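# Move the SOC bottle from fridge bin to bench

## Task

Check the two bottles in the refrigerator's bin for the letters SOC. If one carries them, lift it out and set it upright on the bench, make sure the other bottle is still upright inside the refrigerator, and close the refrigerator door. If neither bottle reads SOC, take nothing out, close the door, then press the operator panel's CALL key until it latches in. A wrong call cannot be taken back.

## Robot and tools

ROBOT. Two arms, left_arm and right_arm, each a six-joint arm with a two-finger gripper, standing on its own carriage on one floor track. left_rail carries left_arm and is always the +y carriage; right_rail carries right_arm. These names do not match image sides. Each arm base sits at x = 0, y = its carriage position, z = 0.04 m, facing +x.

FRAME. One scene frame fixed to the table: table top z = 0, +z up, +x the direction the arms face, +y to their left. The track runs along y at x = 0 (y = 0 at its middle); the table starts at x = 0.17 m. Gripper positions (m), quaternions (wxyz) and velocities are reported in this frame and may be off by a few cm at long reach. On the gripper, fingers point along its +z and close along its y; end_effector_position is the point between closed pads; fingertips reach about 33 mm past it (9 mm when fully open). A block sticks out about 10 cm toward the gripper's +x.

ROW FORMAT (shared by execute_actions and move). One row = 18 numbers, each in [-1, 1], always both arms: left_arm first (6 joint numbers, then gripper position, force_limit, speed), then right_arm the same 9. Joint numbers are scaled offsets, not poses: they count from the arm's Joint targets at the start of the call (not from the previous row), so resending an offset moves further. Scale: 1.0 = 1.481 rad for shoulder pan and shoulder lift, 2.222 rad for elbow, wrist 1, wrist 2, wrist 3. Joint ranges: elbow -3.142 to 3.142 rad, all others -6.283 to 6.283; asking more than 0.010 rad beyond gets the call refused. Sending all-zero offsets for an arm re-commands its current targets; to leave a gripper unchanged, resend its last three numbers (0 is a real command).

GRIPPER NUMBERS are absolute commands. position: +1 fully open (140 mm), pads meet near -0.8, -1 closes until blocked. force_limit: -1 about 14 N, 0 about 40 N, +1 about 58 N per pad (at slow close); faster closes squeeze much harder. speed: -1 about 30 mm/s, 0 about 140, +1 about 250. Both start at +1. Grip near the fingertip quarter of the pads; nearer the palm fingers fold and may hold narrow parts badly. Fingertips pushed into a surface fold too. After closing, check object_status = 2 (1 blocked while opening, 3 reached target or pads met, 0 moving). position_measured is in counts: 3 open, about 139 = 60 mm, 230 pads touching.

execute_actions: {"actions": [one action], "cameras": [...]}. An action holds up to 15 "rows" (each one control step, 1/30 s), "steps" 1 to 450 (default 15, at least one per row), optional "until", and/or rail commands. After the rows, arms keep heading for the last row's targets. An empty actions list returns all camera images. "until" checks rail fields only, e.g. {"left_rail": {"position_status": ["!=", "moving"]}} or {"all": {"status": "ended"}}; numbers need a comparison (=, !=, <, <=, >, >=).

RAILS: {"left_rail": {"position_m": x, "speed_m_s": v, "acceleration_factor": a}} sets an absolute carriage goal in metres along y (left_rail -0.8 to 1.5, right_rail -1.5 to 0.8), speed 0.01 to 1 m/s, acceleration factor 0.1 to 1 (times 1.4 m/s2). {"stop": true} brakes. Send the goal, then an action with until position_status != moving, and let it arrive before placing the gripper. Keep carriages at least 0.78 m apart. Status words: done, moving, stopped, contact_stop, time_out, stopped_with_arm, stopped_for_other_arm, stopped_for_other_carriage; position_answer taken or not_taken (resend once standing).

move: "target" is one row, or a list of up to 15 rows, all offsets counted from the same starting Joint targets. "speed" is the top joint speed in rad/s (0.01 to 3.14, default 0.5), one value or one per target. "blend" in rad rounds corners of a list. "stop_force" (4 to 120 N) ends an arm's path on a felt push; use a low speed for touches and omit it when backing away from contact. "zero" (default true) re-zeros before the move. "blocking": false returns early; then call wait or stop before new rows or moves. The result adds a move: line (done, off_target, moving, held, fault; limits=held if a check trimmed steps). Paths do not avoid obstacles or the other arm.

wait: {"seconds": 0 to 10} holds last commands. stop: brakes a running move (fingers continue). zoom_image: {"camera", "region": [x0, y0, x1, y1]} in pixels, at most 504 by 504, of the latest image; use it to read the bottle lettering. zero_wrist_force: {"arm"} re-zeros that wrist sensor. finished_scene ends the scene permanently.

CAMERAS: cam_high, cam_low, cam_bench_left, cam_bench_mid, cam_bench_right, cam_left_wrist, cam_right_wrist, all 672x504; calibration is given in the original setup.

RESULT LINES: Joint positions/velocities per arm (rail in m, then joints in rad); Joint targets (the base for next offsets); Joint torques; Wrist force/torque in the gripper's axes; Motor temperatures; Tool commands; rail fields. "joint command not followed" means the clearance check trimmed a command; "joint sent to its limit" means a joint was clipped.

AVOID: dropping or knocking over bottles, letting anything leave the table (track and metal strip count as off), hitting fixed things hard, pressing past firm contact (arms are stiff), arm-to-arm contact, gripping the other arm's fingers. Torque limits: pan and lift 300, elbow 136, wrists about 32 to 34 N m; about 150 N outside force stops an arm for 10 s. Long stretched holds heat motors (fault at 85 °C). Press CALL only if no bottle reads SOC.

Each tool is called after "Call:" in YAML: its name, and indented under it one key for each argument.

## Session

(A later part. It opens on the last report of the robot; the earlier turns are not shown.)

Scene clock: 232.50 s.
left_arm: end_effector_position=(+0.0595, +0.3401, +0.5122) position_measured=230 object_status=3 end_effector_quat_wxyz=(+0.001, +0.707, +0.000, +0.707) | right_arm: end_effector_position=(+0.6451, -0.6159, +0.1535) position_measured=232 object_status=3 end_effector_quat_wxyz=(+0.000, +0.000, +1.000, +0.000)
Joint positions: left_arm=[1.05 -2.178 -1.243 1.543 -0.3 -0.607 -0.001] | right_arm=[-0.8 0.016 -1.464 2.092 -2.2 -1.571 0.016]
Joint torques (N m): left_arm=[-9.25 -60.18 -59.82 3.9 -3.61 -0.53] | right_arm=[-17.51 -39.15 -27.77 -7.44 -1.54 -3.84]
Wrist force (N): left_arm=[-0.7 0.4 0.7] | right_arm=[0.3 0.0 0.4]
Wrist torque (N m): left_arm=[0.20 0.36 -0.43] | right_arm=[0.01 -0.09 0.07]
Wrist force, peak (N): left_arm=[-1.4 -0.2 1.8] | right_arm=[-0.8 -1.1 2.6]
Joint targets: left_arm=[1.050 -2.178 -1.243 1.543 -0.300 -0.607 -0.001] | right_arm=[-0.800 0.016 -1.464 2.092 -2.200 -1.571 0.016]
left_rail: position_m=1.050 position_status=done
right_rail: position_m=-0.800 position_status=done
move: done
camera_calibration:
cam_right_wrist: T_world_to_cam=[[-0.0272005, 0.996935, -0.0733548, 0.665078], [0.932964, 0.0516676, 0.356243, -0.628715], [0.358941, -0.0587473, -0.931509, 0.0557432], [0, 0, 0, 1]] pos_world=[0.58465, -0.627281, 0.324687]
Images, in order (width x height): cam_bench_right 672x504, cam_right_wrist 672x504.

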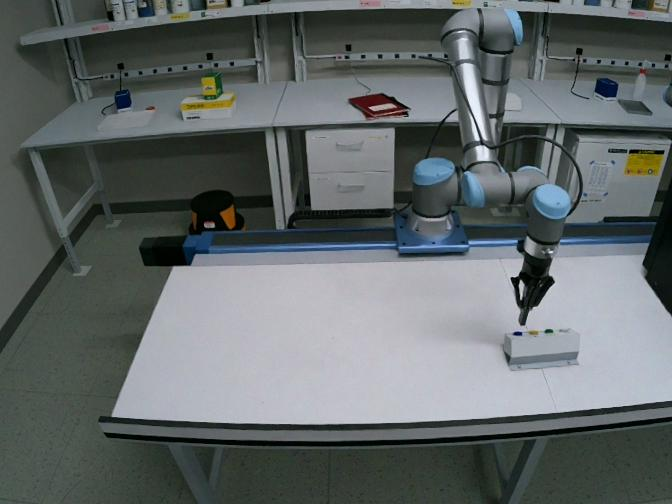

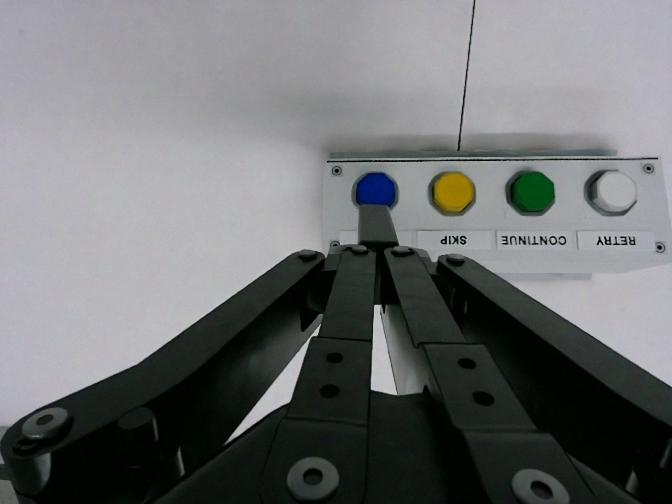

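Call:
move:
  target:
    - [0,0,0,0,0,0,-1,-1,-1,0,0.0140,0.0195,-0.0284,0,0,-1,-1,-0.3]
    - [0,0,0,0,0,0,-1,-1,-1,0,0.0493,0.0332,-0.0655,0,0,-1,-1,-0.3]
  speed: [0.1,0.03]
  stop_force: 20
  cameras: ["cam_right_wrist","cam_bench_right"]

Call:
zoom_image:
  camera: "cam_bench_right"
  region: [470, 260, 610, 390]

Call:
zoom_image:
  camera: "cam_right_wrist"
  region: [260, 100, 480, 280]

Scene clock: 254.23 s.
left_arm: end_effector_position=(+0.0594, +0.3401, +0.5122) position_measured=230 object_status=3 end_effector_quat_wxyz=(+0.001, +0.707, +0.000, +0.707) | right_arm: end_effector_position=(+0.6353, -0.6161, +0.1058) position_measured=232 object_status=3 end_effector_quat_wxyz=(+0.000, +0.000, +1.000, +0.000)
Joint positions: left_arm=[1.05 -2.178 -1.243 1.543 -0.3 -0.607 -0.001] | right_arm=[-0.8 0.016 -1.421 2.148 -2.298 -1.571 0.016]
Joint torques (N m): left_arm=[-9.62 -62 -59.02 3.92 -3.75 -0.87] | right_arm=[-18.69 -47.93 -43.58 -0.13 -1.55 -3.73]
Wrist force (N): left_arm=[-1.4 0.6 0.3] | right_arm=[3.5 -1.0 -20.8]
Wrist torque (N m): left_arm=[0.24 0.52 -0.43] | right_arm=[-0.16 -0.28 0.07]
Wrist force, peak (N): left_arm=[-1.3 0.5 0.9] | right_arm=[8.9 -1.5 -37.9]
Joint targets: left_arm=[1.050 -2.178 -1.243 1.543 -0.300 -0.607 -0.001] | right_arm=[-0.800 0.016 -1.421 2.148 -2.298 -1.571 0.016]
left_rail: position_m=1.050 position_status=done
right_rail: position_m=-0.800 position_status=done
move: contact (right_arm); path passed 1 of 2 targets; right_arm: the wrist 1 is farthest, 0.047 rad from its target
camera_calibration:
cam_right_wrist: T_world_to_cam=[[-0.0272863, 0.996935, -0.0733226, 0.661565], [0.933381, 0.0516674, 0.35515, -0.602727], [0.357849, -0.0587472, -0.931929, 0.0155834], [0, 0, 0, 1]] pos_world=[0.575049, -0.627481, 0.277088]
Images, in order (width x height): cam_bench_right 672x504, cam_right_wrist 672x504.

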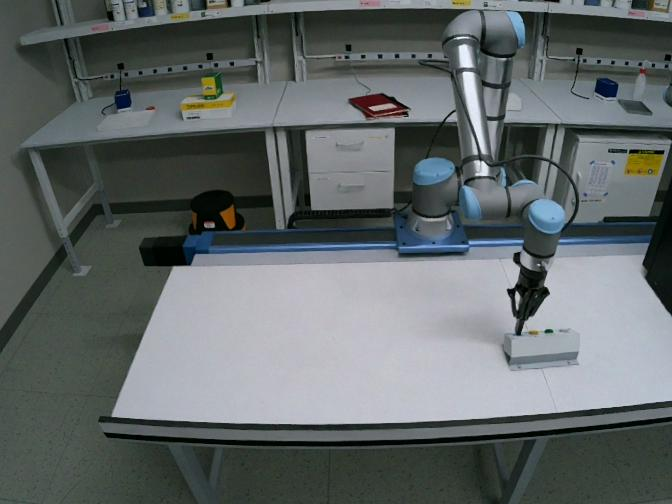

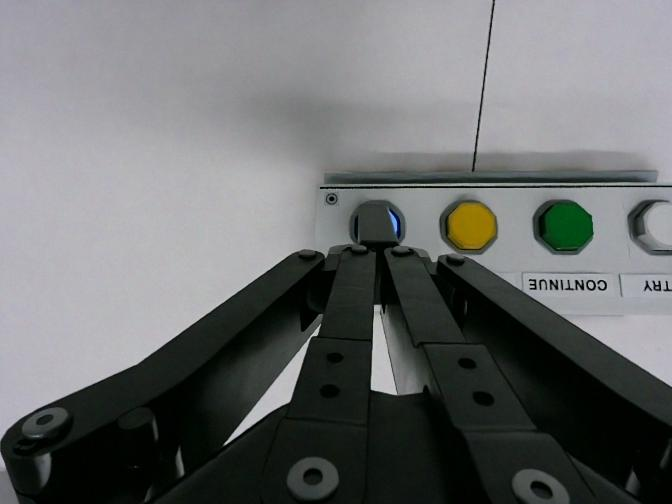

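Scaled by 3.600 from the camera's 672x504 image, which has a finer 960x720 frame.

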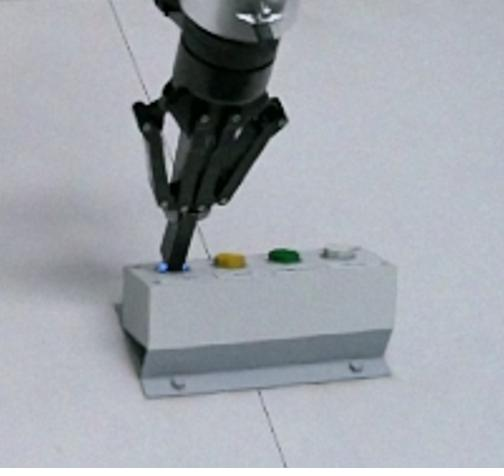

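Scaled by 2.291 from the camera's 672x504 image, which has a finer 960x720 frame.

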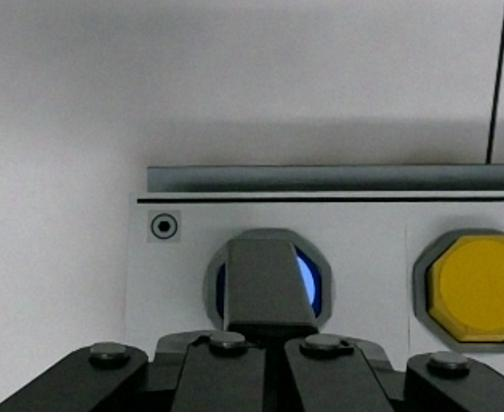

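Call:
move:
  target: [0,0,0,0,0,0,-1,-1,-1,0,-0.029,-0.0252,0.0441,0,0,-1,-1,-0.3]
  speed: 0.15
  cameras: ["cam_right_wrist","cam_bench_right"]

Call:
zoom_image:
  camera: "cam_right_wrist"
  region: [260, 100, 480, 280]

Call:
zoom_image:
  camera: "cam_bench_right"
  region: [470, 260, 610, 390]

Scene clock: 260.57 s.
left_arm: end_effector_position=(+0.0594, +0.3401, +0.5122) position_measured=230 object_status=3 end_effector_quat_wxyz=(+0.001, +0.707, +0.000, +0.707) | right_arm: end_effector_position=(+0.6450, -0.6159, +0.1532) position_measured=232 object_status=3 end_effector_quat_wxyz=(+0.000, +0.000, +1.000, +0.000)
Joint positions: left_arm=[1.05 -2.178 -1.243 1.543 -0.3 -0.607 -0.001] | right_arm=[-0.8 0.016 -1.464 2.093 -2.2 -1.571 0.016]
Joint torques (N m): left_arm=[-8.56 -61.04 -58.68 3.69 -3.97 -0.61] | right_arm=[-16.68 -60.82 -57.32 -0.7 -1.4 -3.76]
Wrist force (N): left_arm=[-1.1 0.2 0.5] | right_arm=[0.3 -0.7 0.5]
Wrist torque (N m): left_arm=[0.17 0.46 -0.44] | right_arm=[-0.15 -0.08 0.07]
Wrist force, peak (N): left_arm=[-1.4 0.0 0.9] | right_arm=[3.3 -1.6 -21.0]
Joint targets: left_arm=[1.050 -2.178 -1.243 1.543 -0.300 -0.607 -0.001] | right_arm=[-0.800 0.016 -1.464 2.092 -2.200 -1.571 0.016]
left_rail: position_m=1.050 position_status=done
right_rail: position_m=-0.800 position_status=done
move: done
camera_calibration:
cam_right_wrist: T_world_to_cam=[[-0.0272164, 0.996935, -0.0733472, 0.66506], [0.933043, 0.0516666, 0.356036, -0.628494], [0.358734, -0.0587461, -0.931589, 0.0556477], [0, 0, 0, 1]] pos_world=[0.58455, -0.627281, 0.324387]
Images, in order (width x height): cam_bench_right 672x504, cam_right_wrist 672x504.

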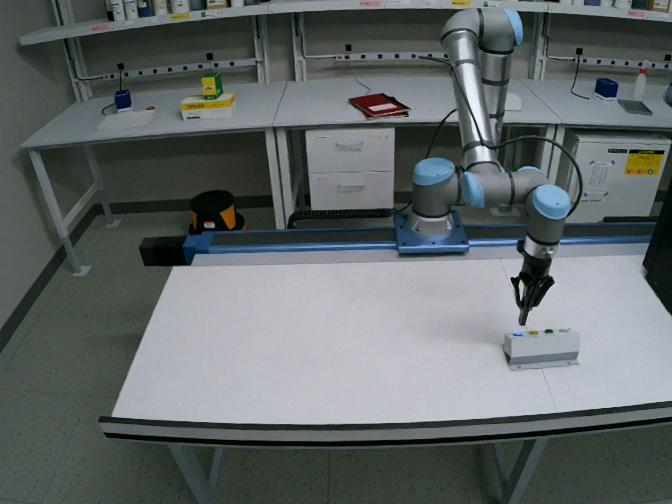

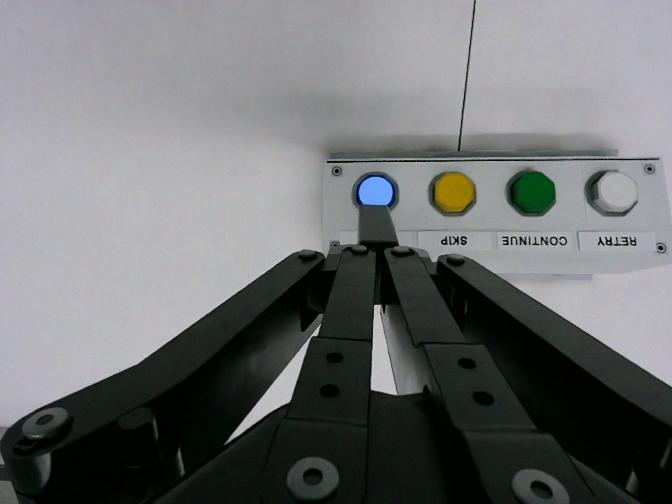

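Scaled by 2.291 from the camera's 672x504 image, which has a finer 960x720 frame.

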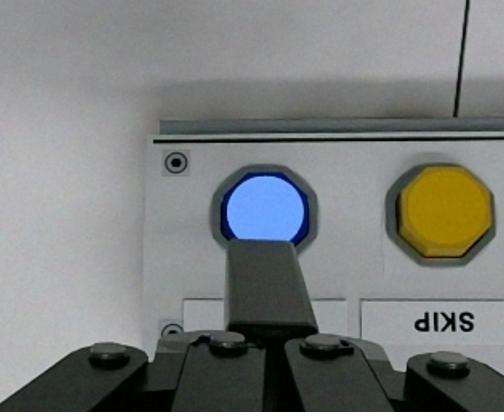

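Scaled by 3.600 from the camera's 672x504 image, which has a finer 960x720 frame.

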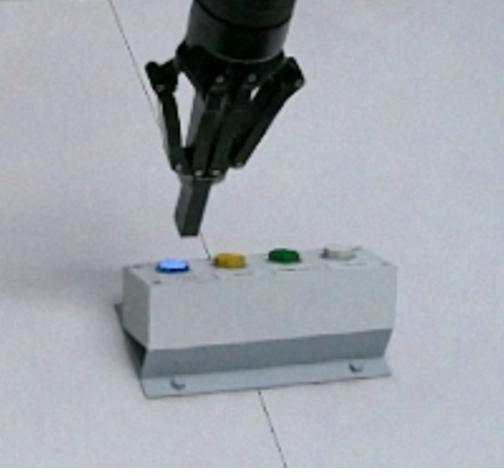

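Latched and lit.

Call:
finished_scene:

The scene is finished: the task was done.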